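# Clamp the steel link in the milling-machine fixture

## Task

Put the steel link into the fixture on the milling machine's table with its boss facing upward and its bore fitted over the locating pin, then swing the lever with the black knob so the jaw locks the link in place.

## Robot and tools

Robot: two arms, left_arm (on the +y side) and right_arm, each ending in a 16-motor four-digit hand (index, middle, ring, thumb). The right arm has a right hand; the left arm has its mirror image. Side names do not match image sides. Calibrated bases: left_arm (+0.035, +0.279, +0.027) m, right_arm (+0.031, -0.327, +0.035) m, both turned slightly about z.

Scene frame: origin at table-top height, halfway between the nominal bases. +x points out over the table, +z points up, +y toward the left arm. All positions, targets and offsets use this frame's axes.

Hand point axes, right hand: +z runs along the straight fingers toward the tips, +y points out of the palm (the palm surface is at y = -0.062 m), and +x points across the palm away from the thumb. On the left hand +x points toward the thumb. A rigid mast near the wrist on the palm side (x +0.05 to +0.10, z -0.16 to -0.11, reaching y = +0.06; x sign flipped on the left hand) can strike objects. Straight fingertips reach about 0.12 m past the hand point. Fingertips have rubber caps.

execute_actions(actions, cameras): actions is a list of actions, run one after another. Each action lasts 0.5 s and has 1 to 15 rows, one per 1/30 s step. If an action has fewer than 15 rows, its last row holds for the remaining steps. Each row is one list of 48 numbers, each in [-1, 1], covering both arms even if only one moves. The order is:
- left dx, dy, dz, rx, ry, rz;
- 16 left hand goals;
- left current_limit, left speed;
- the same 24 numbers for the right arm.

dx, dy, dz, rx, ry, rz are offsets, not poses. They are measured in scene axes from the arm's Hand target as it stood when the action began. Every row of an action counts from that same start, not from the row before. The next action starts from the new target, so sending the same offset again moves the arm further. Scale: 1.0 = 0.6 m for translation or 180 degrees for rotation. rx, ry, rz form one rotation vector, turning about the target position. A translation longer than 1.0 is shortened along its direction.

The controller caps the commanded orientation at 40 degrees from the measured one. Under load the hand often stops short of its target or sags below it, and waiting does not close that gap. An all-zero action asks for the target again; if the hand is still short, send the remaining distance as an offset. Very small moves may not start. To relieve a push against something, command the target back beyond the hand point.

Hand numbers are absolute hinge goals, scaled between each hinge's two stops. A 0 is a real goal, not 'no change'. To keep a hand as it is, resend its hand_goal, current_limit and speed. Order for each hand:
- index_mcp, index_abd, index_pip, index_dip;
- middle_mcp, middle_abd, middle_pip, middle_dip;
- ring_mcp, ring_abd, ring_pip, ring_dip;
- thumb_cmc, thumb_axl, thumb_mcp, thumb_ipl.
Straight values: mcp +0.75, abd 0.00, pip +0.58, dip +0.70, thumb_cmc +0.71, thumb_axl +0.68, thumb_mcp +0.23, thumb_ipl +0.17. Moving toward -1 curls a finger toward the palm, swings an _abd away from the thumb, and swings the thumb around in front of the palm.

current_limit maps -1..+1 to 0..550 mA (never below 11 mA); a low value may leave fingers too weak to lift. speed sets goal travel at (speed+1)/2 of 8.5 rad/s. Starting values are +0.4 and -0.6, and whatever was last sent stays in effect. A finger only presses while its goal lies past the object's surface.

cameras: names from cam_head_left, cam_head_right, cam_high, cam_left_wrist, cam_right_wrist, or ["all"], or []. If left out, images come only with an empty actions list. An unknown name invalidates the whole call.

Results, per arm:
- end_effector_position (m) and end_effector_quat_wxyz, possibly off by a few cm;
- Hand target, the base for the next offsets;
- joint positions, velocities and torques (torques are offset and noisy, and include the arm's own weight);
- step readings of hand position;
- hand_goal, hand_measured, hand_current_ma;
- hand_state per motor: moving, goal, blocked or overload;
- hand_current_limit, hand_speed.
An empty call also reports the scene number and remaining actions. MOTOR HOT warns of heating.

zoom_image(camera, region): enlarges part of the latest full image from that camera. region = [x0, y0, x1, y1] in pixels, origin at top left, at most 504 by 504. Images are 672x504.

read_manual(section): returns only licence texts.

finished_scene(scene): ends scene 1 or 2 for good. The goal must hold without the robot touching it. Scene 1 is practice.

Things to avoid:
- dropping the link or releasing it while it moves; letting anything fall off the table;
- hard impacts on the machine or fixture;
- contact between the two arms or hands, including one hand gripping the other's fingers;
- a hand motor at 495 mA or more for 5 s, which shuts it down for 10 s;
- long holds, stretched-out poses or pushing at unreachable targets, which heat the joints; at 100 °C the arm drops for 30 s or more;
- arm stops, which discard any hand commands sent meanwhile.
Time passes while you think, and the robot keeps its last command. Occasional pushes may move loose objects.

Each tool is called after "Emit:" as a command line: name --argument value for each argument, lists and objects as JSON in quotes; but a table of rows of numbers goes row by row, as --pt "numbers of a row", without its own name.

## Session

Emit:
execute_actions --actions '[]'

Scene clock: 0.00 s.
left_arm: end_effector_position=(+0.4379, +0.7601, +0.3619) hand_goal=(+0.754, +0.000, +0.576, +0.696, +0.754, +0.000, +0.576, +0.696, +0.754, +0.000, +0.576, +0.696, +0.714, +0.678, +0.226, +0.168) hand_measured=(+0.754, +0.000, +0.576, +0.696, +0.754, +0.000, +0.576, +0.696, +0.754, +0.000, +0.576, +0.696, +0.714, +0.678, +0.226, +0.168) hand_current_ma=(+0, +0, +0, +0, +0, +0, +0, +0, +0, +0, +0, +0, +0, +0, +0, +0) hand_state=(goal, goal, goal, goal, goal, goal, goal, goal, goal, goal, goal, goal, goal, goal, goal, goal) hand_current_limit=0.40 hand_speed=-0.60 end_effector_quat_wxyz=(+0.658, +0.041, +0.725, +0.200) | right_arm: end_effector_position=(+0.1159, -0.6099, +0.1723) hand_goal=(+0.754, +0.000, +0.576, +0.696, +0.754, +0.000, +0.576, +0.696, +0.754, +0.000, +0.576, +0.696, +0.714, +0.678, +0.226, +0.168) hand_measured=(+0.754, +0.000, +0.576, +0.696, +0.754, +0.000, +0.576, +0.696, +0.754, +0.000, +0.576, +0.696, +0.714, +0.678, +0.226, +0.168) hand_current_ma=(+0, +0, +0, +0, +0, +0, +0, +0, +0, +0, +0, +0, +0, +0, +0, +0) hand_state=(goal, goal, goal, goal, goal, goal, goal, goal, goal, goal, goal, goal, goal, goal, goal, goal) hand_current_limit=0.40 hand_speed=-0.60 end_effector_quat_wxyz=(-0.067, +0.599, +0.797, +0.037)
Joint positions: left_arm=[1 1.395 0.924 0.398 0.711 -1.171] | right_arm=[-1.502 1.227 0.899 -1.385 0.059 -1.822]
Joint velocities: within noise
Joint torques (N m): no reading
Heat: left arm: hottest shoulder 36 °C; right arm: hottest shoulder 38 °C.
Hand target: left_arm +0.4406, +0.7639, +0.3747; +0.662, +0.046, +0.719, +0.207 | right_arm +0.1161, -0.6184, +0.1801; -0.060, +0.600, +0.798, +0.028

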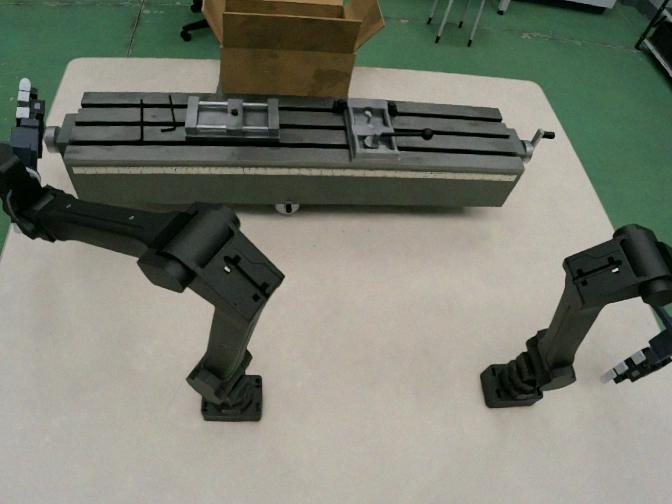

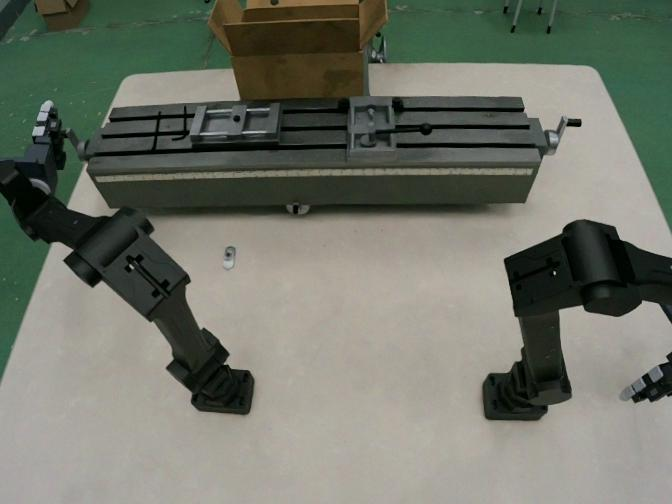

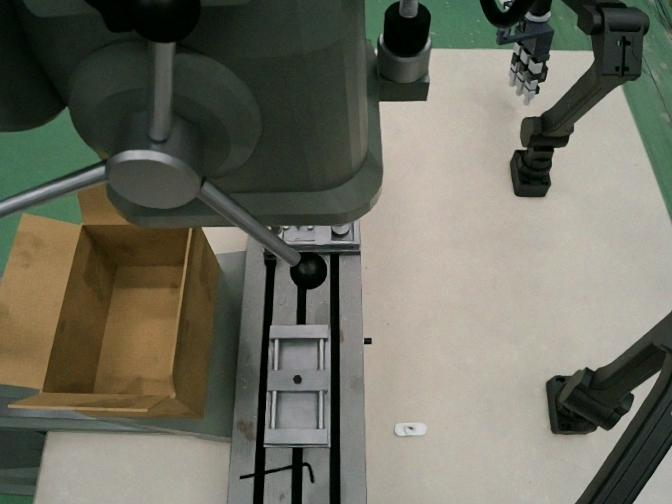

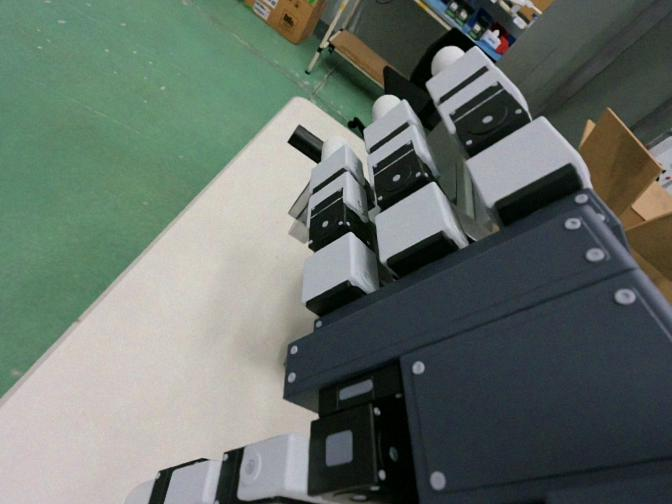

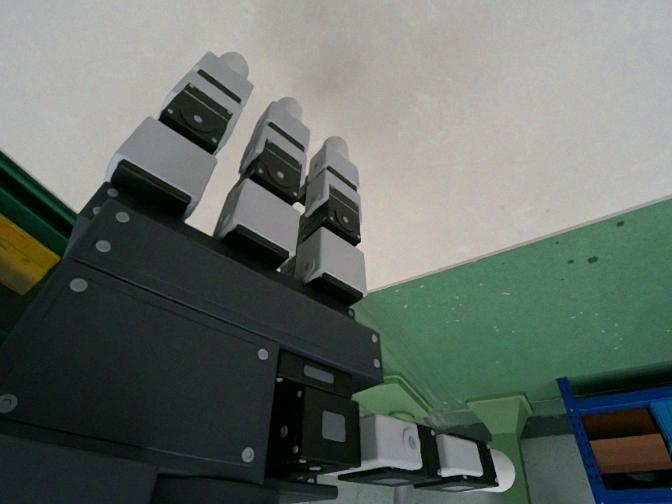

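Emit:
zoom_image --camera "cam_head_right" --region '[320, 80, 460, 185]'

Emit:
zoom_image --camera "cam_head_left" --region '[320, 80, 460, 185]'

Emit:
zoom_image --camera "cam_head_right" --region '[200, 230, 260, 275]'

Emit:
zoom_image --camera "cam_high" --region '[380, 405, 440, 450]'

Emit:
zoom_image --camera "cam_high" --region '[240, 200, 380, 305]'

Scaled by 3.600 from the camera's 672x504 image, which has a finer 960x720 frame.

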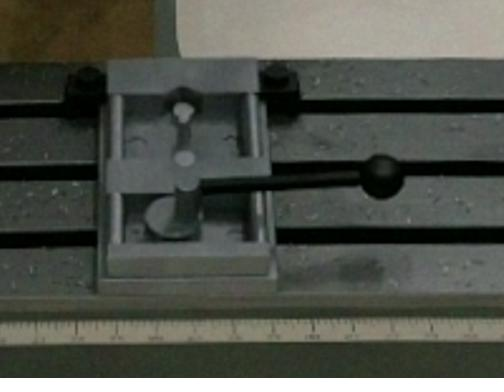

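Scaled by 3.600 from the camera's 672x504 image, which has a finer 960x720 frame.

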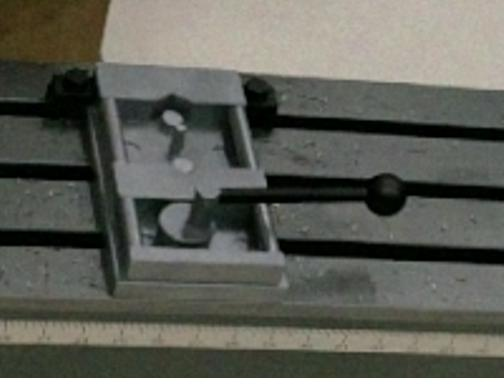

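Scaled by 8.400 from the camera's 672x504 image, which has a finer 960x720 frame.

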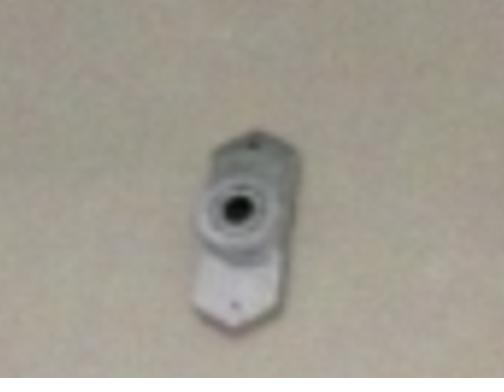

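Scaled by 8.400 from the camera's 672x504 image, which has a finer 960x720 frame.

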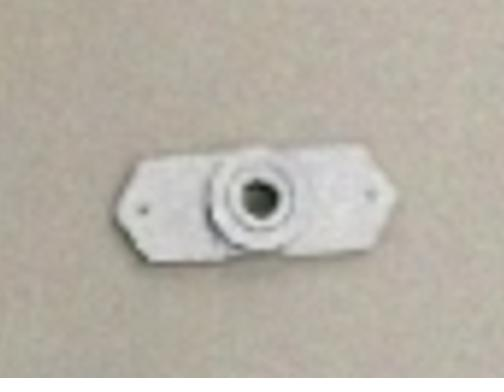

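Scaled by 3.600 from the camera's 672x504 image, which has a finer 960x720 frame.

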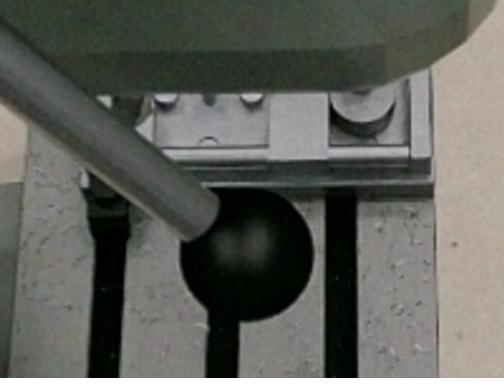

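Emit:
execute_actions --actions '[[[0,-0.083,0.02,0,0,-0.0444,0.754,0,0.576,0.696,0.754,0,0.576,0.696,0.754,0,0.576,0.696,0.714,0.678,0.226,0.168,0.4,-0.6,0,0,0,0,0,0,0.754,0,0.576,0.696,0.754,0,0.576,0.696,0.754,0,0.576,0.696,0.714,0.678,0.226,0.168,0.4,-0.6]],[[0,-0.083,0.02,0,0,-0.0444,0.754,0,0.576,0.696,0.754,0,0.576,0.696,0.754,0,0.576,0.696,0.714,0.678,0.226,0.168,0.4,-0.6,0,0,0,0,0,0,0.754,0,0.576,0.696,0.754,0,0.576,0.696,0.754,0,0.576,0.696,0.714,0.678,0.226,0.168,0.4,-0.6]],[[0,-0.083,0.02,0,0,-0.0444,0.754,0,0.576,0.696,0.754,0,0.576,0.696,0.754,0,0.576,0.696,0.714,0.678,0.226,0.168,0.4,-0.6,0,0,0,0,0,0,0.754,0,0.576,0.696,0.754,0,0.576,0.696,0.754,0,0.576,0.696,0.714,0.678,0.226,0.168,0.4,-0.6]],[[0,-0.083,0.02,0,0,-0.0444,0.754,0,0.576,0.696,0.754,0,0.576,0.696,0.754,0,0.576,0.696,0.714,0.678,0.226,0.168,0.4,-0.6,0,0,0,0,0,0,0.754,0,0.576,0.696,0.754,0,0.576,0.696,0.754,0,0.576,0.696,0.714,0.678,0.226,0.168,0.4,-0.6]]]' --cameras '["all"]'

Scene clock: 234.07 s.
left_arm: end_effector_position=(+0.4388, +0.5703, +0.4283) hand_goal=(+0.754, +0.000, +0.576, +0.696, +0.754, +0.000, +0.576, +0.696, +0.754, +0.000, +0.576, +0.696, +0.714, +0.678, +0.226, +0.168) hand_measured=(+0.756, +0.002, +0.576, +0.696, +0.756, +0.002, +0.576, +0.696, +0.756, +0.002, +0.576, +0.696, +0.716, +0.678, +0.226, +0.168) hand_current_ma=(+6, +4, +2, +0, +5, +4, +2, +0, +5, +4, +2, +0, +3, -2, -1, -1) hand_state=(goal, goal, goal, goal, goal, goal, goal, goal, goal, goal, goal, goal, goal, goal, goal, goal) hand_current_limit=0.40 hand_speed=-0.60 end_effector_quat_wxyz=(+0.696, +0.240, +0.677, +0.024) | right_arm: end_effector_position=(+0.1159, -0.6099, +0.1723) hand_goal=(+0.754, +0.000, +0.576, +0.696, +0.754, +0.000, +0.576, +0.696, +0.754, +0.000, +0.576, +0.696, +0.714, +0.678, +0.226, +0.168) hand_measured=(+0.754, +0.000, +0.576, +0.696, +0.754, +0.000, +0.576, +0.696, +0.754, +0.000, +0.576, +0.696, +0.714, +0.678, +0.224, +0.168) hand_current_ma=(+0, +0, +0, +0, +0, +0, +0, +0, +0, +0, +0, +0, +0, +0, -1, +0) hand_state=(goal, goal, goal, goal, goal, goal, goal, goal, goal, goal, goal, goal, goal, goal, goal, goal) hand_current_limit=0.40 hand_speed=-0.60 end_effector_quat_wxyz=(-0.067, +0.599, +0.797, +0.037)
Joint positions: left_arm=[0.94 1.045 0.808 0.154 1.196 -1.119] | right_arm=[-1.502 1.227 0.899 -1.385 0.059 -1.822]
Joint torques (N m): left_arm=[-1.38 -6.89 8.1 1.17 0.27 0.29] | right_arm=[-0.38 -5.83 10.32 -0.24 -0.11 0.01]
Heat: left arm: hottest elbow 52 °C; right arm: hottest elbow 48 °C.
Hand target: left_arm +0.4406, +0.5646, +0.4228; +0.694, +0.242, +0.678, +0.017 | right_arm +0.1161, -0.6184, +0.1801; -0.060, +0.600, +0.798, +0.028
Off the commanded pose: left_arm 0.008 m, 1 deg | right_arm 0.011 m, 1 deg.
Step readings (end_effector_position of left_arm | right_arm):
0: (+0.4379, +0.7601, +0.3619) | (+0.1159, -0.6099, +0.1723)
1: (+0.4382, +0.7598, +0.3620) | (+0.1159, -0.6099, +0.1723)
2: (+0.4402, +0.7571, +0.3627) | (+0.1159, -0.6099, +0.1723)
4: (+0.4447, +0.7470, +0.3655) | (+0.1159, -0.6099, +0.1723)
8: (+0.4425, +0.7288, +0.3801) | (+0.1159, -0.6099, +0.1723)
15: (+0.4382, +0.7195, +0.3998) | (+0.1159, -0.6099, +0.1723)
16: (+0.4385, +0.7190, +0.3990) | (+0.1159, -0.6099, +0.1723)
17: (+0.4403, +0.7153, +0.3970) | (+0.1159, -0.6099, +0.1723)
19: (+0.4422, +0.7030, +0.3920) | (+0.1159, -0.6099, +0.1723)
23: (+0.4410, +0.6803, +0.3914) | (+0.1159, -0.6099, +0.1723)
30: (+0.4378, +0.6710, +0.4062) | (+0.1159, -0.6099, +0.1723)
31: (+0.4380, +0.6705, +0.4059) | (+0.1159, -0.6099, +0.1723)
32: (+0.4392, +0.6672, +0.4050) | (+0.1159, -0.6099, +0.1723)
34: (+0.4411, +0.6545, +0.4025) | (+0.1159, -0.6099, +0.1723)
38: (+0.4406, +0.6311, +0.4062) | (+0.1159, -0.6099, +0.1723)
45: (+0.4383, +0.6208, +0.4183) | (+0.1159, -0.6099, +0.1723)
46: (+0.4385, +0.6204, +0.4179) | (+0.1159, -0.6099, +0.1723)
47: (+0.4396, +0.6167, +0.4171) | (+0.1159, -0.6099, +0.1723)
49: (+0.4410, +0.6047, +0.4150) | (+0.1159, -0.6099, +0.1723)
53: (+0.4408, +0.5813, +0.4199) | (+0.1159, -0.6099, +0.1723)
60: (+0.4387, +0.5706, +0.4293) | (+0.1159, -0.6099, +0.1723)
camera_calibration:
cam_left_wrist: T_world_to_cam=[[-0.262224, -0.833917, 0.485614, 0.350922], [-0.795231, -0.0983365, -0.598279, 0.615423], [0.546669, -0.543059, -0.63737, 0.471227], [0, 0, 0, 1]] pos_world=[0.323818, 0.609062, 0.498128]

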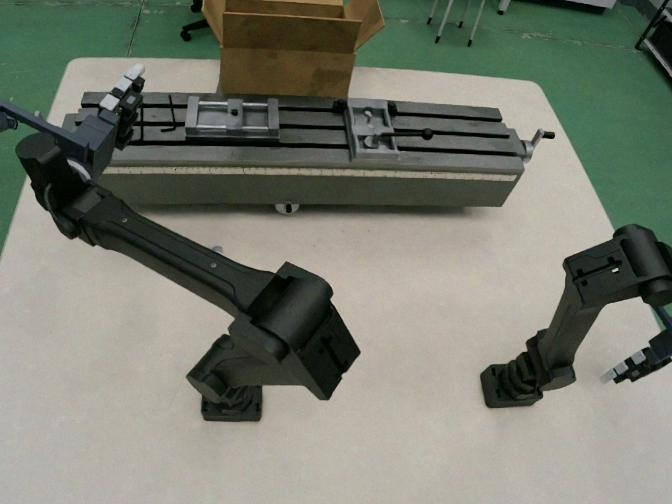

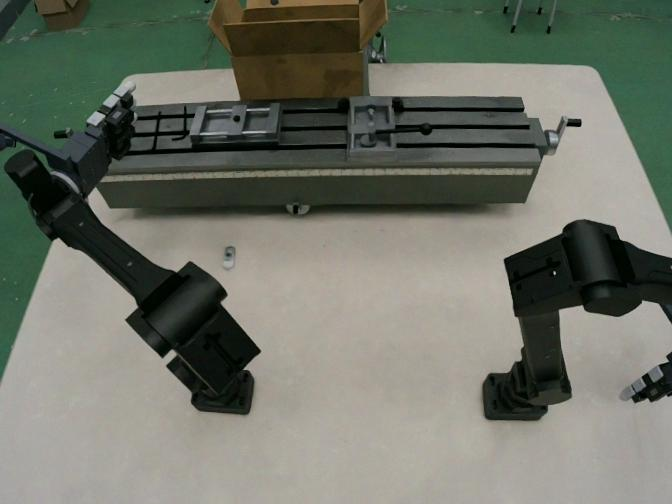

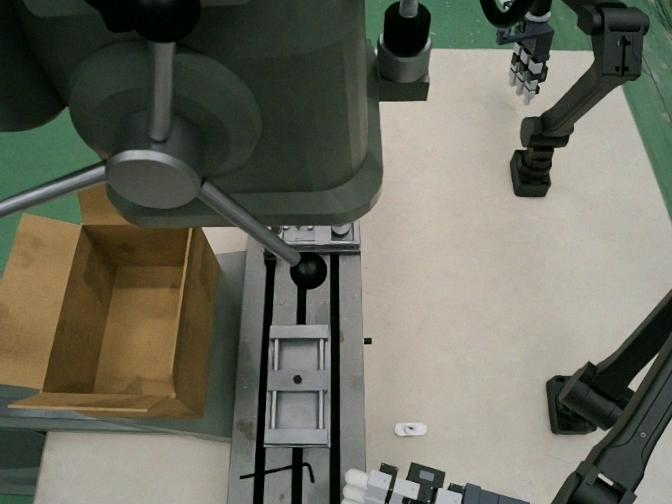

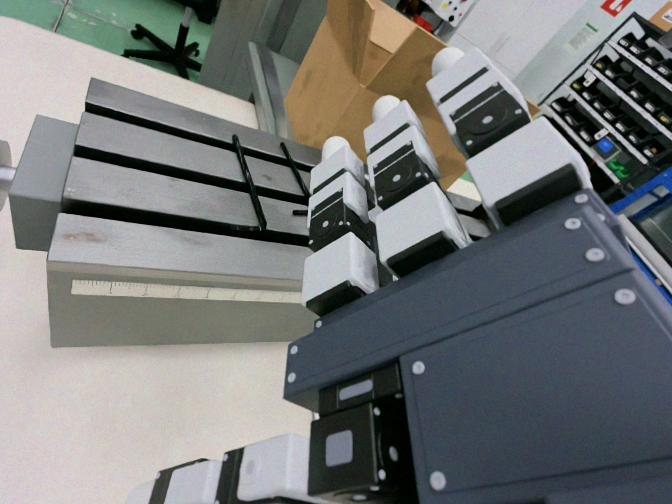

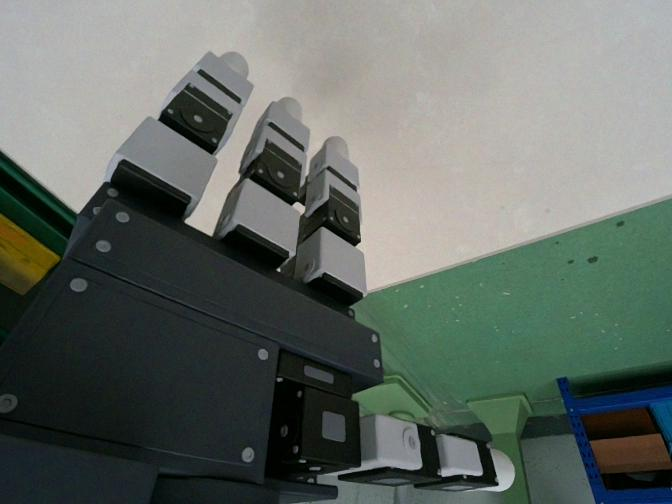

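Emit:
execute_actions --actions '[[[0.02,-0.083,0.0,0,0,-0.0222,0.754,0,0.576,0.696,0.754,0,0.576,0.696,0.754,0,0.576,0.696,0.714,0.678,0.226,0.168,0.4,-0.6,0,0,0,0,0,0,0.754,0,0.576,0.696,0.754,0,0.576,0.696,0.754,0,0.576,0.696,0.714,0.678,0.226,0.168,0.4,-0.6]],[[0.02,-0.083,0.0,0,0,-0.0222,0.754,0,0.576,0.696,0.754,0,0.576,0.696,0.754,0,0.576,0.696,0.714,0.678,0.226,0.168,0.4,-0.6,0,0,0,0,0,0,0.754,0,0.576,0.696,0.754,0,0.576,0.696,0.754,0,0.576,0.696,0.714,0.678,0.226,0.168,0.4,-0.6]],[[0.02,-0.083,0.0,0,0,-0.0222,0.754,0,0.576,0.696,0.754,0,0.576,0.696,0.754,0,0.576,0.696,0.714,0.678,0.226,0.168,0.4,-0.6,0,0,0,0,0,0,0.754,0,0.576,0.696,0.754,0,0.576,0.696,0.754,0,0.576,0.696,0.714,0.678,0.226,0.168,0.4,-0.6]],[[0.02,-0.083,0.0,0,0,-0.0222,0.754,0,0.576,0.696,0.754,0,0.576,0.696,0.754,0,0.576,0.696,0.714,0.678,0.226,0.168,0.4,-0.6,0,0,0,0,0,0,0.754,0,0.576,0.696,0.754,0,0.576,0.696,0.754,0,0.576,0.696,0.714,0.678,0.226,0.168,0.4,-0.6]]]' --cameras '["cam_left_wrist", "cam_head_right"]'

Scene clock: 252.67 s.
left_arm: end_effector_position=(+0.4899, +0.3699, +0.4293) hand_goal=(+0.754, +0.000, +0.576, +0.696, +0.754, +0.000, +0.576, +0.696, +0.754, +0.000, +0.576, +0.696, +0.714, +0.678, +0.226, +0.168) hand_measured=(+0.758, +0.002, +0.576, +0.696, +0.758, +0.002, +0.576, +0.696, +0.756, +0.002, +0.576, +0.696, +0.716, +0.678, +0.226, +0.168) hand_current_ma=(+11, +4, +2, +0, +9, +5, +2, +0, +9, +4, +2, +0, +4, -2, -1, -1) hand_state=(goal, goal, goal, goal, goal, goal, goal, goal, goal, goal, goal, goal, goal, goal, goal, goal) hand_current_limit=0.40 hand_speed=-0.60 end_effector_quat_wxyz=(+0.692, +0.338, +0.634, -0.071) | right_arm: end_effector_position=(+0.1159, -0.6099, +0.1723) hand_goal=(+0.754, +0.000, +0.576, +0.696, +0.754, +0.000, +0.576, +0.696, +0.754, +0.000, +0.576, +0.696, +0.714, +0.678, +0.226, +0.168) hand_measured=(+0.754, +0.000, +0.576, +0.696, +0.754, +0.000, +0.576, +0.696, +0.754, +0.000, +0.576, +0.696, +0.714, +0.678, +0.224, +0.168) hand_current_ma=(+0, +0, +0, +0, +0, +0, +0, +0, +0, +0, +0, +0, +0, +0, -1, +0) hand_state=(goal, goal, goal, goal, goal, goal, goal, goal, goal, goal, goal, goal, goal, goal, goal, goal) hand_current_limit=0.40 hand_speed=-0.60 end_effector_quat_wxyz=(-0.067, +0.599, +0.797, +0.037)
Joint positions: left_arm=[0.468 0.889 0.714 0.117 1.011 -1.134] | right_arm=[-1.502 1.227 0.899 -1.385 0.059 -1.822]
Joint torques (N m): left_arm=[-1.49 -5.07 8.35 1.58 -0.09 0.07] | right_arm=[-0.32 -6.01 10.29 -0.23 -0.11 0]
Heat: left arm: hottest elbow 51 °C; right arm: hottest elbow 48 °C.
Hand target: left_arm +0.4886, +0.3654, +0.4228; +0.689, +0.334, +0.638, -0.080 | right_arm +0.1161, -0.6184, +0.1801; -0.060, +0.600, +0.798, +0.028
Off the commanded pose: left_arm 0.008 m, 1 deg | right_arm 0.011 m, 1 deg.
Step readings (end_effector_position of left_arm | right_arm):
0: (+0.4388, +0.5703, +0.4283) | (+0.1159, -0.6099, +0.1723)
1: (+0.4389, +0.5702, +0.4283) | (+0.1159, -0.6099, +0.1723)
2: (+0.4399, +0.5682, +0.4277) | (+0.1159, -0.6099, +0.1723)
4: (+0.4428, +0.5595, +0.4257) | (+0.1159, -0.6099, +0.1723)
8: (+0.4507, +0.5298, +0.4241) | (+0.1159, -0.6099, +0.1723)
15: (+0.4524, +0.5194, +0.4300) | (+0.1159, -0.6099, +0.1723)
16: (+0.4526, +0.5193, +0.4299) | (+0.1159, -0.6099, +0.1723)
17: (+0.4533, +0.5177, +0.4290) | (+0.1159, -0.6099, +0.1723)
19: (+0.4559, +0.5099, +0.4271) | (+0.1159, -0.6099, +0.1723)
23: (+0.4631, +0.4795, +0.4256) | (+0.1159, -0.6099, +0.1723)
30: (+0.4647, +0.4696, +0.4305) | (+0.1159, -0.6099, +0.1723)
31: (+0.4648, +0.4695, +0.4305) | (+0.1159, -0.6099, +0.1723)
32: (+0.4657, +0.4681, +0.4299) | (+0.1159, -0.6099, +0.1723)
34: (+0.4687, +0.4601, +0.4285) | (+0.1159, -0.6099, +0.1723)
38: (+0.4756, +0.4288, +0.4274) | (+0.1159, -0.6099, +0.1723)
45: (+0.4772, +0.4199, +0.4299) | (+0.1159, -0.6099, +0.1723)
46: (+0.4774, +0.4197, +0.4299) | (+0.1159, -0.6099, +0.1723)
47: (+0.4782, +0.4182, +0.4301) | (+0.1159, -0.6099, +0.1723)
49: (+0.4815, +0.4101, +0.4296) | (+0.1159, -0.6099, +0.1723)
53: (+0.4878, +0.3783, +0.4288) | (+0.1159, -0.6099, +0.1723)
60: (+0.4899, +0.3697, +0.4294) | (+0.1159, -0.6099, +0.1723)
camera_calibration:
cam_left_wrist: T_world_to_cam=[[-0.490338, -0.731084, 0.474431, 0.275165], [-0.786695, 0.137009, -0.601946, 0.547336], [0.375072, -0.668389, -0.642321, 0.467709], [0, 0, 0, 1]] pos_world=[0.390085, 0.438791, 0.499339]
Images, in order (width x height): cam_head_right 672x504, cam_left_wrist 672x504.

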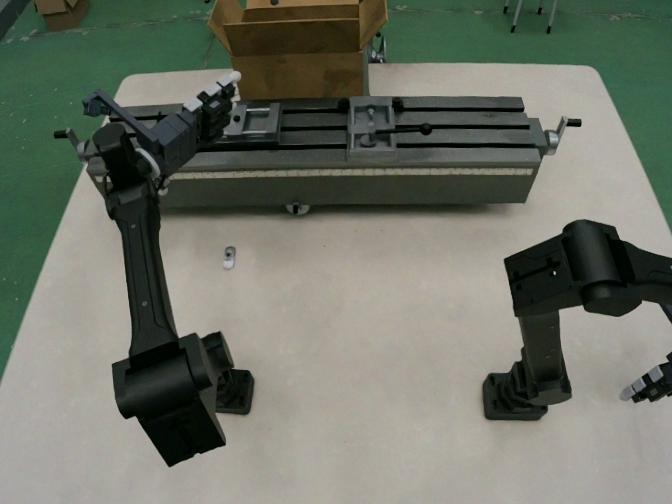

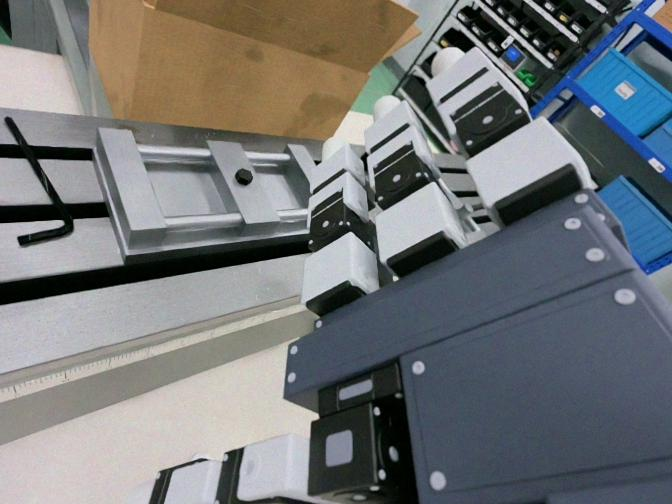

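Emit:
execute_actions --actions '[[[0.0,-0.083,0.0,0,0,-0.0,0.754,0,0.576,0.696,0.754,0,0.576,0.696,0.754,0,0.576,0.696,0.714,0.678,0.226,0.168,0.4,-0.6,0,0,0,0,0,0,0.754,0,0.576,0.696,0.754,0,0.576,0.696,0.754,0,0.576,0.696,0.714,0.678,0.226,0.168,0.4,-0.6]],[[0.0,-0.083,0.0,0,0,-0.0,0.754,0,0.576,0.696,0.754,0,0.576,0.696,0.754,0,0.576,0.696,0.714,0.678,0.226,0.168,0.4,-0.6,0,0,0,0,0,0,0.754,0,0.576,0.696,0.754,0,0.576,0.696,0.754,0,0.576,0.696,0.714,0.678,0.226,0.168,0.4,-0.6]],[[0.0,-0.083,0.0,0,0,-0.0,0.754,0,0.576,0.696,0.754,0,0.576,0.696,0.754,0,0.576,0.696,0.714,0.678,0.226,0.168,0.4,-0.6,0,0,0,0,0,0,0.754,0,0.576,0.696,0.754,0,0.576,0.696,0.754,0,0.576,0.696,0.714,0.678,0.226,0.168,0.4,-0.6]]]' --cameras '["cam_left_wrist", "cam_head_right", "cam_high"]'

Scene clock: 264.63 s.
left_arm: end_effector_position=(+0.4886, +0.2196, +0.4294) hand_goal=(+0.754, +0.000, +0.576, +0.696, +0.754, +0.000, +0.576, +0.696, +0.754, +0.000, +0.576, +0.696, +0.714, +0.678, +0.226, +0.168) hand_measured=(+0.758, +0.002, +0.576, +0.696, +0.756, +0.002, +0.576, +0.696, +0.756, +0.002, +0.576, +0.696, +0.716, +0.678, +0.226, +0.168) hand_current_ma=(+10, +5, +2, +0, +9, +5, +2, +0, +9, +4, +2, +0, +6, -2, -1, -1) hand_state=(goal, goal, goal, goal, goal, goal, goal, goal, goal, goal, goal, goal, goal, goal, goal, goal) hand_current_limit=0.40 hand_speed=-0.60 end_effector_quat_wxyz=(+0.693, +0.336, +0.634, -0.074) | right_arm: end_effector_position=(+0.1159, -0.6099, +0.1723) hand_goal=(+0.754, +0.000, +0.576, +0.696, +0.754, +0.000, +0.576, +0.696, +0.754, +0.000, +0.576, +0.696, +0.714, +0.678, +0.226, +0.168) hand_measured=(+0.754, +0.000, +0.576, +0.696, +0.754, +0.000, +0.576, +0.696, +0.754, +0.000, +0.576, +0.696, +0.714, +0.678, +0.224, +0.168) hand_current_ma=(+0, +0, +0, +0, +0, +0, +0, +0, +0, +0, +0, +0, +0, +0, -1, +0) hand_state=(goal, goal, goal, goal, goal, goal, goal, goal, goal, goal, goal, goal, goal, goal, goal, goal) hand_current_limit=0.40 hand_speed=-0.60 end_effector_quat_wxyz=(-0.067, +0.599, +0.797, +0.037)
Joint positions: left_arm=[-0.08 0.811 0.672 0.105 0.463 -1.175] | right_arm=[-1.502 1.227 0.899 -1.385 0.059 -1.822]
Joint torques (N m): left_arm=[-1.32 -3.72 8.81 2.25 -0.17 0.04] | right_arm=[-0.32 -6.18 10.32 -0.27 -0.11 0.01]
Heat: left arm: hottest elbow 49 °C; right arm: hottest elbow 48 °C.
Hand target: left_arm +0.4886, +0.2159, +0.4228; +0.689, +0.334, +0.638, -0.080 | right_arm +0.1161, -0.6184, +0.1801; -0.060, +0.600, +0.798, +0.028
Off the commanded pose: left_arm 0.007 m, 1 deg | right_arm 0.011 m, 1 deg.
Step readings (end_effector_position of left_arm | right_arm):
0: (+0.4899, +0.3699, +0.4293) | (+0.1159, -0.6099, +0.1723)
1: (+0.4901, +0.3703, +0.4292) | (+0.1159, -0.6099, +0.1723)
2: (+0.4907, +0.3701, +0.4288) | (+0.1159, -0.6099, +0.1723)
4: (+0.4917, +0.3645, +0.4278) | (+0.1159, -0.6099, +0.1723)
8: (+0.4906, +0.3297, +0.4280) | (+0.1159, -0.6099, +0.1723)
15: (+0.4896, +0.3199, +0.4319) | (+0.1159, -0.6099, +0.1723)
16: (+0.4899, +0.3205, +0.4318) | (+0.1159, -0.6099, +0.1723)
17: (+0.4904, +0.3205, +0.4316) | (+0.1159, -0.6099, +0.1723)
19: (+0.4917, +0.3147, +0.4310) | (+0.1159, -0.6099, +0.1723)
23: (+0.4907, +0.2787, +0.4294) | (+0.1159, -0.6099, +0.1723)
30: (+0.4905, +0.2696, +0.4302) | (+0.1159, -0.6099, +0.1723)
31: (+0.4907, +0.2703, +0.4302) | (+0.1159, -0.6099, +0.1723)
32: (+0.4910, +0.2704, +0.4302) | (+0.1159, -0.6099, +0.1723)
34: (+0.4917, +0.2643, +0.4303) | (+0.1159, -0.6099, +0.1723)
38: (+0.4895, +0.2280, +0.4299) | (+0.1159, -0.6099, +0.1723)
45: (+0.4885, +0.2191, +0.4295) | (+0.1159, -0.6099, +0.1723)
camera_calibration:
cam_left_wrist: T_world_to_cam=[[-0.489224, -0.72812, 0.480106, 0.160916], [-0.788082, 0.13324, -0.600978, 0.568009], [0.373614, -0.672375, -0.639002, 0.367961], [0, 0, 0, 1]] pos_world=[0.388886, 0.288892, 0.499232]
Images, in order (width x height): cam_head_right 672x504, cam_high 672x504, cam_left_wrist 672x504.

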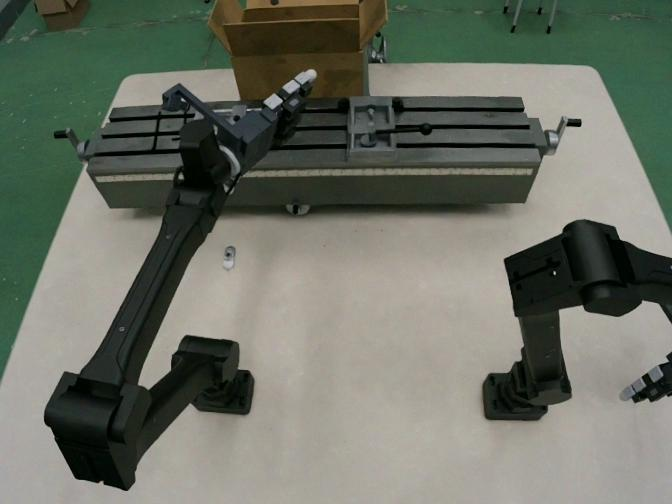

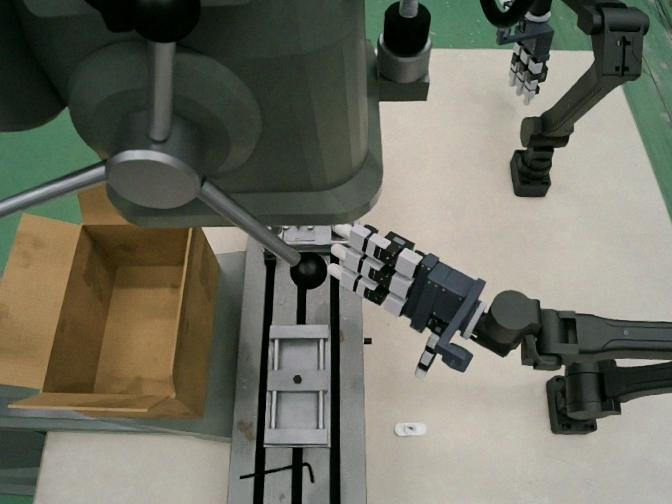

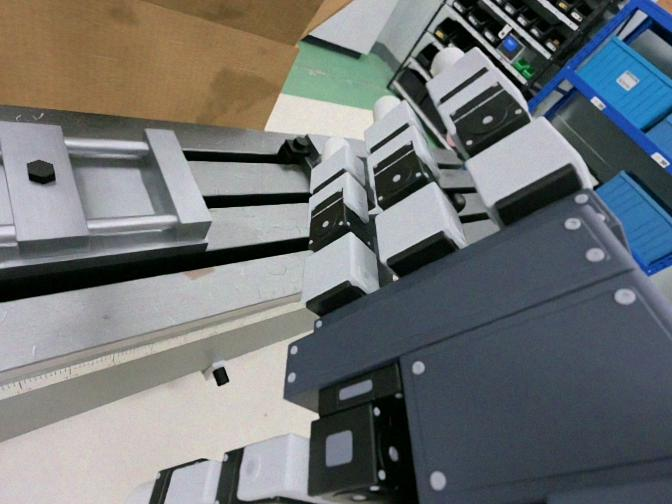

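Emit:
execute_actions --actions '[[[0.0,-0.083,0.0,0,0,-0.0,0.754,0,0.576,0.696,0.754,0,0.576,0.696,0.754,0,0.576,0.696,0.714,0.678,0.226,0.168,0.4,-0.6,0,0,0,0,0,0,0.754,0,0.576,0.696,0.754,0,0.576,0.696,0.754,0,0.576,0.696,0.714,0.678,0.226,0.168,0.4,-0.6]],[[0.0,-0.083,0.0,0,0,-0.0,0.754,0,0.576,0.696,0.754,0,0.576,0.696,0.754,0,0.576,0.696,0.714,0.678,0.226,0.168,0.4,-0.6,0,0,0,0,0,0,0.754,0,0.576,0.696,0.754,0,0.576,0.696,0.754,0,0.576,0.696,0.714,0.678,0.226,0.168,0.4,-0.6]],[[0.0,-0.083,0.0,0,0,-0.0,0.754,0,0.576,0.696,0.754,0,0.576,0.696,0.754,0,0.576,0.696,0.714,0.678,0.226,0.168,0.4,-0.6,0,0,0,0,0,0,0.754,0,0.576,0.696,0.754,0,0.576,0.696,0.754,0,0.576,0.696,0.714,0.678,0.226,0.168,0.4,-0.6]]]' --cameras '["cam_left_wrist", "cam_head_right", "cam_high"]'

Scene clock: 276.13 s.
left_arm: end_effector_position=(+0.4785, +0.0742, +0.3864) hand_goal=(+0.754, +0.000, +0.576, +0.696, +0.754, +0.000, +0.576, +0.696, +0.754, +0.000, +0.576, +0.696, +0.714, +0.678, +0.226, +0.168) hand_measured=(+0.756, +0.002, +0.576, +0.696, +0.756, +0.002, +0.576, +0.696, +0.756, +0.002, +0.576, +0.696, +0.716, +0.678, +0.226, +0.168) hand_current_ma=(+3, +2, -1, +0, +9, +5, +2, +0, +8, +5, +2, +0, +7, -2, -1, -1) hand_state=(goal, goal, goal, goal, goal, goal, goal, goal, goal, goal, goal, goal, goal, goal, goal, goal) hand_current_limit=0.40 hand_speed=-0.60 end_effector_quat_wxyz=(+0.664, +0.349, +0.657, -0.075) | right_arm: end_effector_position=(+0.1159, -0.6099, +0.1723) hand_goal=(+0.754, +0.000, +0.576, +0.696, +0.754, +0.000, +0.576, +0.696, +0.754, +0.000, +0.576, +0.696, +0.714, +0.678, +0.226, +0.168) hand_measured=(+0.754, +0.000, +0.576, +0.696, +0.754, +0.000, +0.576, +0.696, +0.754, +0.000, +0.576, +0.696, +0.714, +0.678, +0.224, +0.168) hand_current_ma=(+0, +0, +0, +0, +0, +0, +0, +0, +0, +0, +0, +0, +0, +0, -1, +0) hand_state=(goal, goal, goal, goal, goal, goal, goal, goal, goal, goal, goal, goal, goal, goal, goal, goal) hand_current_limit=0.40 hand_speed=-0.60 end_effector_quat_wxyz=(-0.067, +0.599, +0.797, +0.037)
Joint positions: left_arm=[-0.569 0.98 0.696 0.177 -0.019 -1.197] | right_arm=[-1.502 1.227 0.899 -1.385 0.059 -1.822]
Joint torques (N m): left_arm=[-0.97 -4.95 13.57 3.14 -0.2 0.07] | right_arm=[-0.26 -6.12 10.32 -0.28 -0.11 0.02]
Heat: left arm: hottest elbow 50 °C; right arm: hottest elbow 48 °C.
Hand target: left_arm +0.4887, +0.0666, +0.4228; +0.689, +0.334, +0.638, -0.080 | right_arm +0.1161, -0.6184, +0.1801; -0.060, +0.600, +0.798, +0.028
Off the commanded pose: left_arm 0.039 m, 4 deg | right_arm 0.011 m, 1 deg.
Step readings (end_effector_position of left_arm | right_arm):
0: (+0.4886, +0.2196, +0.4294) | (+0.1159, -0.6099, +0.1723)
1: (+0.4887, +0.2202, +0.4294) | (+0.1159, -0.6099, +0.1723)
2: (+0.4886, +0.2201, +0.4293) | (+0.1159, -0.6099, +0.1723)
4: (+0.4878, +0.2147, +0.4287) | (+0.1159, -0.6099, +0.1723)
8: (+0.4829, +0.1789, +0.4247) | (+0.1159, -0.6099, +0.1723)
15: (+0.4854, +0.1693, +0.4157) | (+0.1159, -0.6099, +0.1723)
16: (+0.4857, +0.1698, +0.4152) | (+0.1159, -0.6099, +0.1723)
17: (+0.4857, +0.1697, +0.4150) | (+0.1159, -0.6099, +0.1723)
19: (+0.4851, +0.1652, +0.4137) | (+0.1159, -0.6099, +0.1723)
23: (+0.4808, +0.1311, +0.4045) | (+0.1159, -0.6099, +0.1723)
30: (+0.4825, +0.1206, +0.3956) | (+0.1159, -0.6099, +0.1723)
31: (+0.4825, +0.1213, +0.3959) | (+0.1159, -0.6099, +0.1723)
32: (+0.4822, +0.1212, +0.3960) | (+0.1159, -0.6099, +0.1723)
34: (+0.4813, +0.1174, +0.3955) | (+0.1159, -0.6099, +0.1723)
38: (+0.4775, +0.0854, +0.3876) | (+0.1159, -0.6099, +0.1723)
45: (+0.4780, +0.0742, +0.3836) | (+0.1159, -0.6099, +0.1723)
camera_calibration:
cam_left_wrist: T_world_to_cam=[[-0.461298, -0.744361, 0.482836, 0.0576034], [-0.825693, 0.160998, -0.540658, 0.546143], [0.324709, -0.648079, -0.688882, 0.287371], [0, 0, 0, 1]] pos_world=[0.384206, 0.141188, 0.465428]
Images, in order (width x height): cam_head_right 672x504, cam_high 672x504, cam_left_wrist 672x504.

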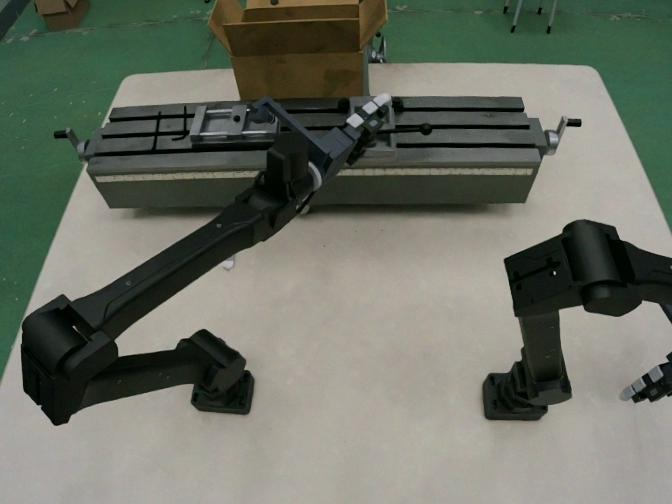

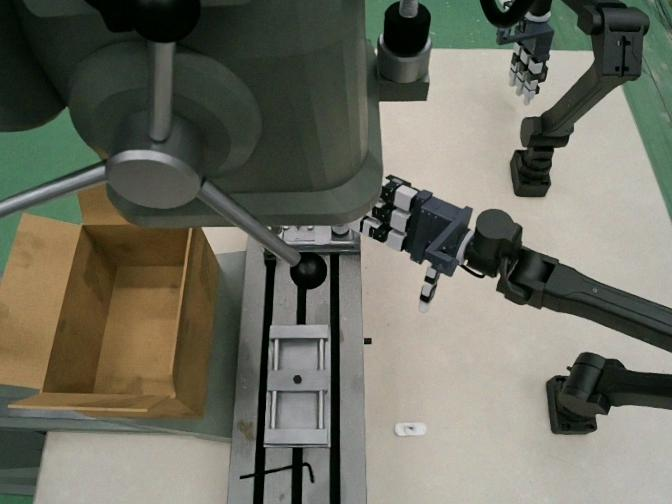

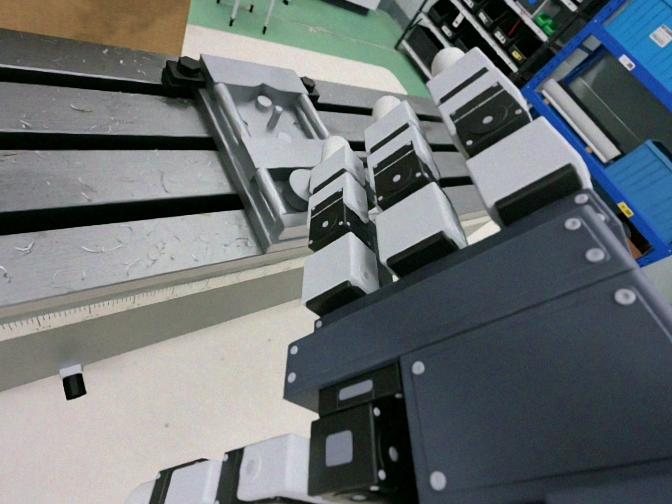

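Emit:
zoom_image --camera "cam_left_wrist" --region '[150, 40, 350, 260]'

Scaled by 2.291 from the camera's 672x504 image, which has a finer 960x720 frame.

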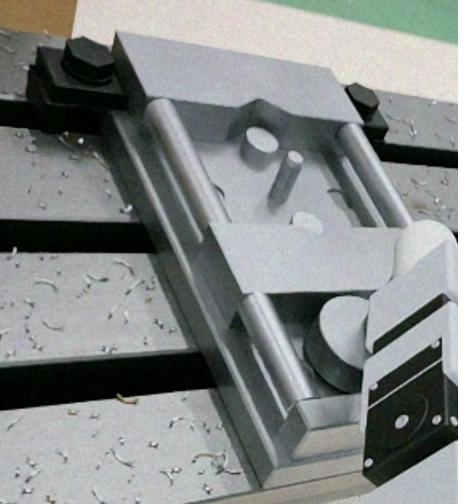

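Emit:
execute_actions --actions '[[[0.0,-0.07,0.05,0,0,-0.0,0.754,0,0.576,0.696,0.754,0,0.576,0.696,0.754,0,0.576,0.696,0.714,0.678,0.226,0.168,0.4,-0.6,0,0,0,0,0,0,0.754,0,0.576,0.696,0.754,0,0.576,0.696,0.754,0,0.576,0.696,0.714,0.678,0.226,0.168,0.4,-0.6]],[[0.0,-0.07,0.03,0,0,-0.0,0.754,0,0.576,0.696,0.754,0,0.576,0.696,0.754,0,0.576,0.696,0.714,0.678,0.226,0.168,0.4,-0.6,0,0,0,0,0,0,0.754,0,0.576,0.696,0.754,0,0.576,0.696,0.754,0,0.576,0.696,0.714,0.678,0.226,0.168,0.4,-0.6]],[[0.0,-0.07,0.0,0,0,-0.0,0.754,0,0.576,0.696,0.754,0,0.576,0.696,0.754,0,0.576,0.696,0.714,0.678,0.226,0.168,0.4,-0.6,0,0,0,0,0,0,0.754,0,0.576,0.696,0.754,0,0.576,0.696,0.754,0,0.576,0.696,0.714,0.678,0.226,0.168,0.4,-0.6]]]' --cameras '["cam_left_wrist", "cam_head_right", "cam_high"]'

Scene clock: 311.27 s.
left_arm: end_effector_position=(+0.4826, -0.0516, +0.4407) hand_goal=(+0.754, +0.000, +0.576, +0.696, +0.754, +0.000, +0.576, +0.696, +0.754, +0.000, +0.576, +0.696, +0.714, +0.678, +0.226, +0.168) hand_measured=(+0.758, +0.002, +0.576, +0.696, +0.756, +0.002, +0.576, +0.696, +0.756, +0.002, +0.576, +0.696, +0.716, +0.678, +0.226, +0.168) hand_current_ma=(+10, +5, -1, +0, +8, +6, +2, +0, +8, +5, +2, +0, +7, -2, -1, -1) hand_state=(goal, goal, goal, goal, goal, goal, goal, goal, goal, goal, goal, goal, goal, goal, goal, goal) hand_current_limit=0.40 hand_speed=-0.60 end_effector_quat_wxyz=(+0.672, +0.350, +0.648, -0.071) | right_arm: end_effector_position=(+0.1159, -0.6099, +0.1723) hand_goal=(+0.754, +0.000, +0.576, +0.696, +0.754, +0.000, +0.576, +0.696, +0.754, +0.000, +0.576, +0.696, +0.714, +0.678, +0.226, +0.168) hand_measured=(+0.754, +0.000, +0.576, +0.696, +0.754, +0.000, +0.576, +0.696, +0.754, +0.000, +0.576, +0.696, +0.714, +0.678, +0.224, +0.168) hand_current_ma=(+0, +0, +0, +0, +0, +0, +0, +0, +0, +0, +0, +0, +0, +0, -1, +0) hand_state=(goal, goal, goal, goal, goal, goal, goal, goal, goal, goal, goal, goal, goal, goal, goal, goal) hand_current_limit=0.40 hand_speed=-0.60 end_effector_quat_wxyz=(-0.067, +0.599, +0.797, +0.037)
Joint positions: left_arm=[-0.824 1.206 0.982 0.135 -0.272 -1.205] | right_arm=[-1.502 1.227 0.899 -1.385 0.059 -1.822]
Joint torques (N m): left_arm=[-0.73 -8.7 13.71 2.3 -0.26 0.07] | right_arm=[-0.26 -6.07 10.32 -0.24 -0.12 0.01]
Heat: left arm: hottest elbow 62 °C; right arm: hottest elbow 48 °C.
Hand target: left_arm +0.4886, -0.0595, +0.4707; +0.689, +0.334, +0.638, -0.080 | right_arm +0.1161, -0.6184, +0.1801; -0.060, +0.600, +0.798, +0.028
Off the commanded pose: left_arm 0.032 m, 3 deg | right_arm 0.011 m, 1 deg.
Step readings (end_effector_position of left_arm | right_arm):
0: (+0.4785, +0.0742, +0.3864) | (+0.1159, -0.6099, +0.1723)
1: (+0.4785, +0.0745, +0.3869) | (+0.1159, -0.6099, +0.1723)
2: (+0.4785, +0.0745, +0.3884) | (+0.1159, -0.6099, +0.1723)
4: (+0.4792, +0.0709, +0.3955) | (+0.1159, -0.6099, +0.1723)
8: (+0.4782, +0.0449, +0.4190) | (+0.1159, -0.6099, +0.1723)
15: (+0.4794, +0.0332, +0.4351) | (+0.1159, -0.6099, +0.1723)
16: (+0.4801, +0.0332, +0.4338) | (+0.1159, -0.6099, +0.1723)
17: (+0.4804, +0.0326, +0.4331) | (+0.1159, -0.6099, +0.1723)
19: (+0.4821, +0.0281, +0.4328) | (+0.1159, -0.6099, +0.1723)
23: (+0.4822, +0.0017, +0.4382) | (+0.1159, -0.6099, +0.1723)
30: (+0.4810, -0.0088, +0.4458) | (+0.1159, -0.6099, +0.1723)
31: (+0.4811, -0.0088, +0.4466) | (+0.1159, -0.6099, +0.1723)
32: (+0.4813, -0.0091, +0.4470) | (+0.1159, -0.6099, +0.1723)
34: (+0.4828, -0.0129, +0.4486) | (+0.1159, -0.6099, +0.1723)
38: (+0.4829, -0.0383, +0.4463) | (+0.1159, -0.6099, +0.1723)
45: (+0.4822, -0.0512, +0.4371) | (+0.1159, -0.6099, +0.1723)
camera_calibration:
cam_left_wrist: T_world_to_cam=[[-0.474707, -0.743307, 0.471325, -0.0487114], [-0.811283, 0.161892, -0.561792, 0.601605], [0.341281, -0.649065, -0.679884, 0.229857], [0, 0, 0, 1]] pos_world=[0.386503, 0.0155896, 0.517212]
Images, in order (width x height): cam_head_right 672x504, cam_high 672x504, cam_left_wrist 672x504.

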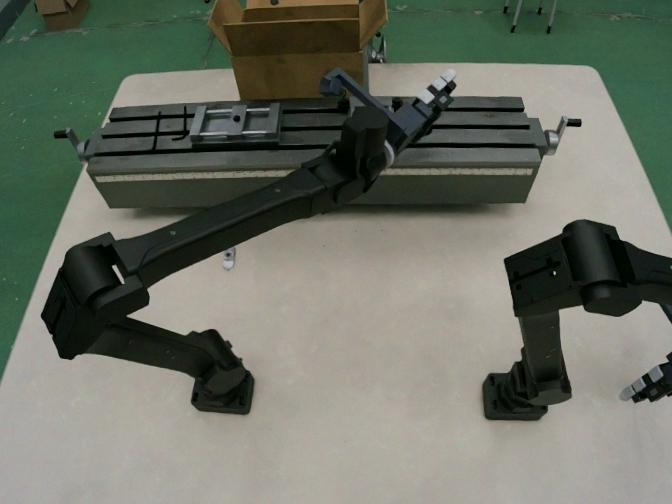

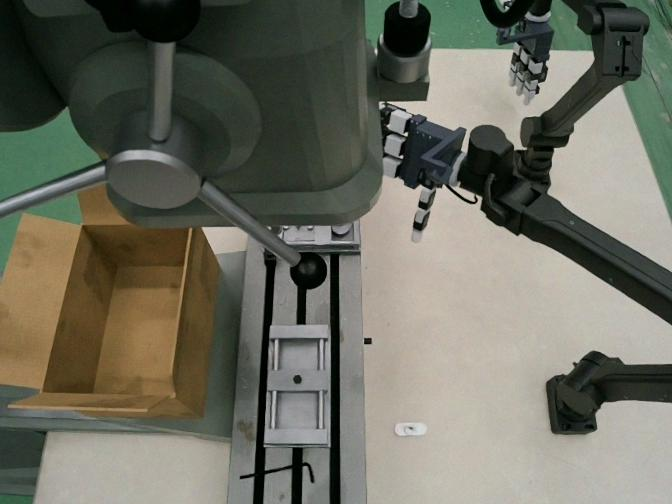

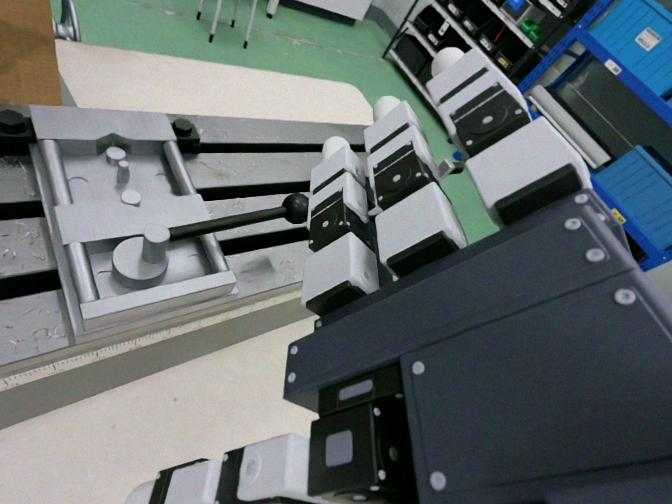

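Emit:
zoom_image --camera "cam_left_wrist" --region '[30, 90, 320, 330]'

Emit:
zoom_image --camera "cam_left_wrist" --region '[60, 120, 230, 290]'

Scaled by 1.738 from the camera's 672x504 image, which has a finer 960x720 frame.

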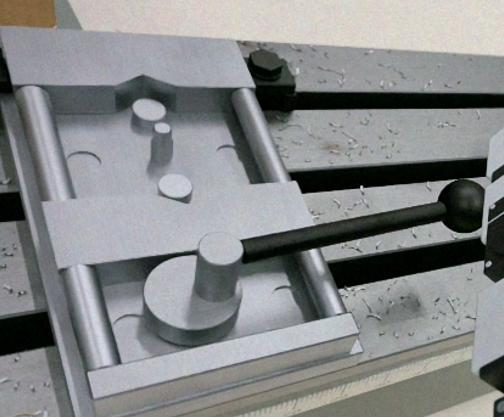

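Scaled by 2.965 from the camera's 672x504 image, which has a finer 960x720 frame.

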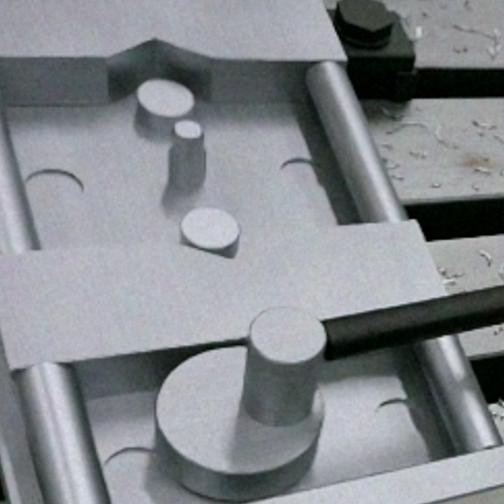

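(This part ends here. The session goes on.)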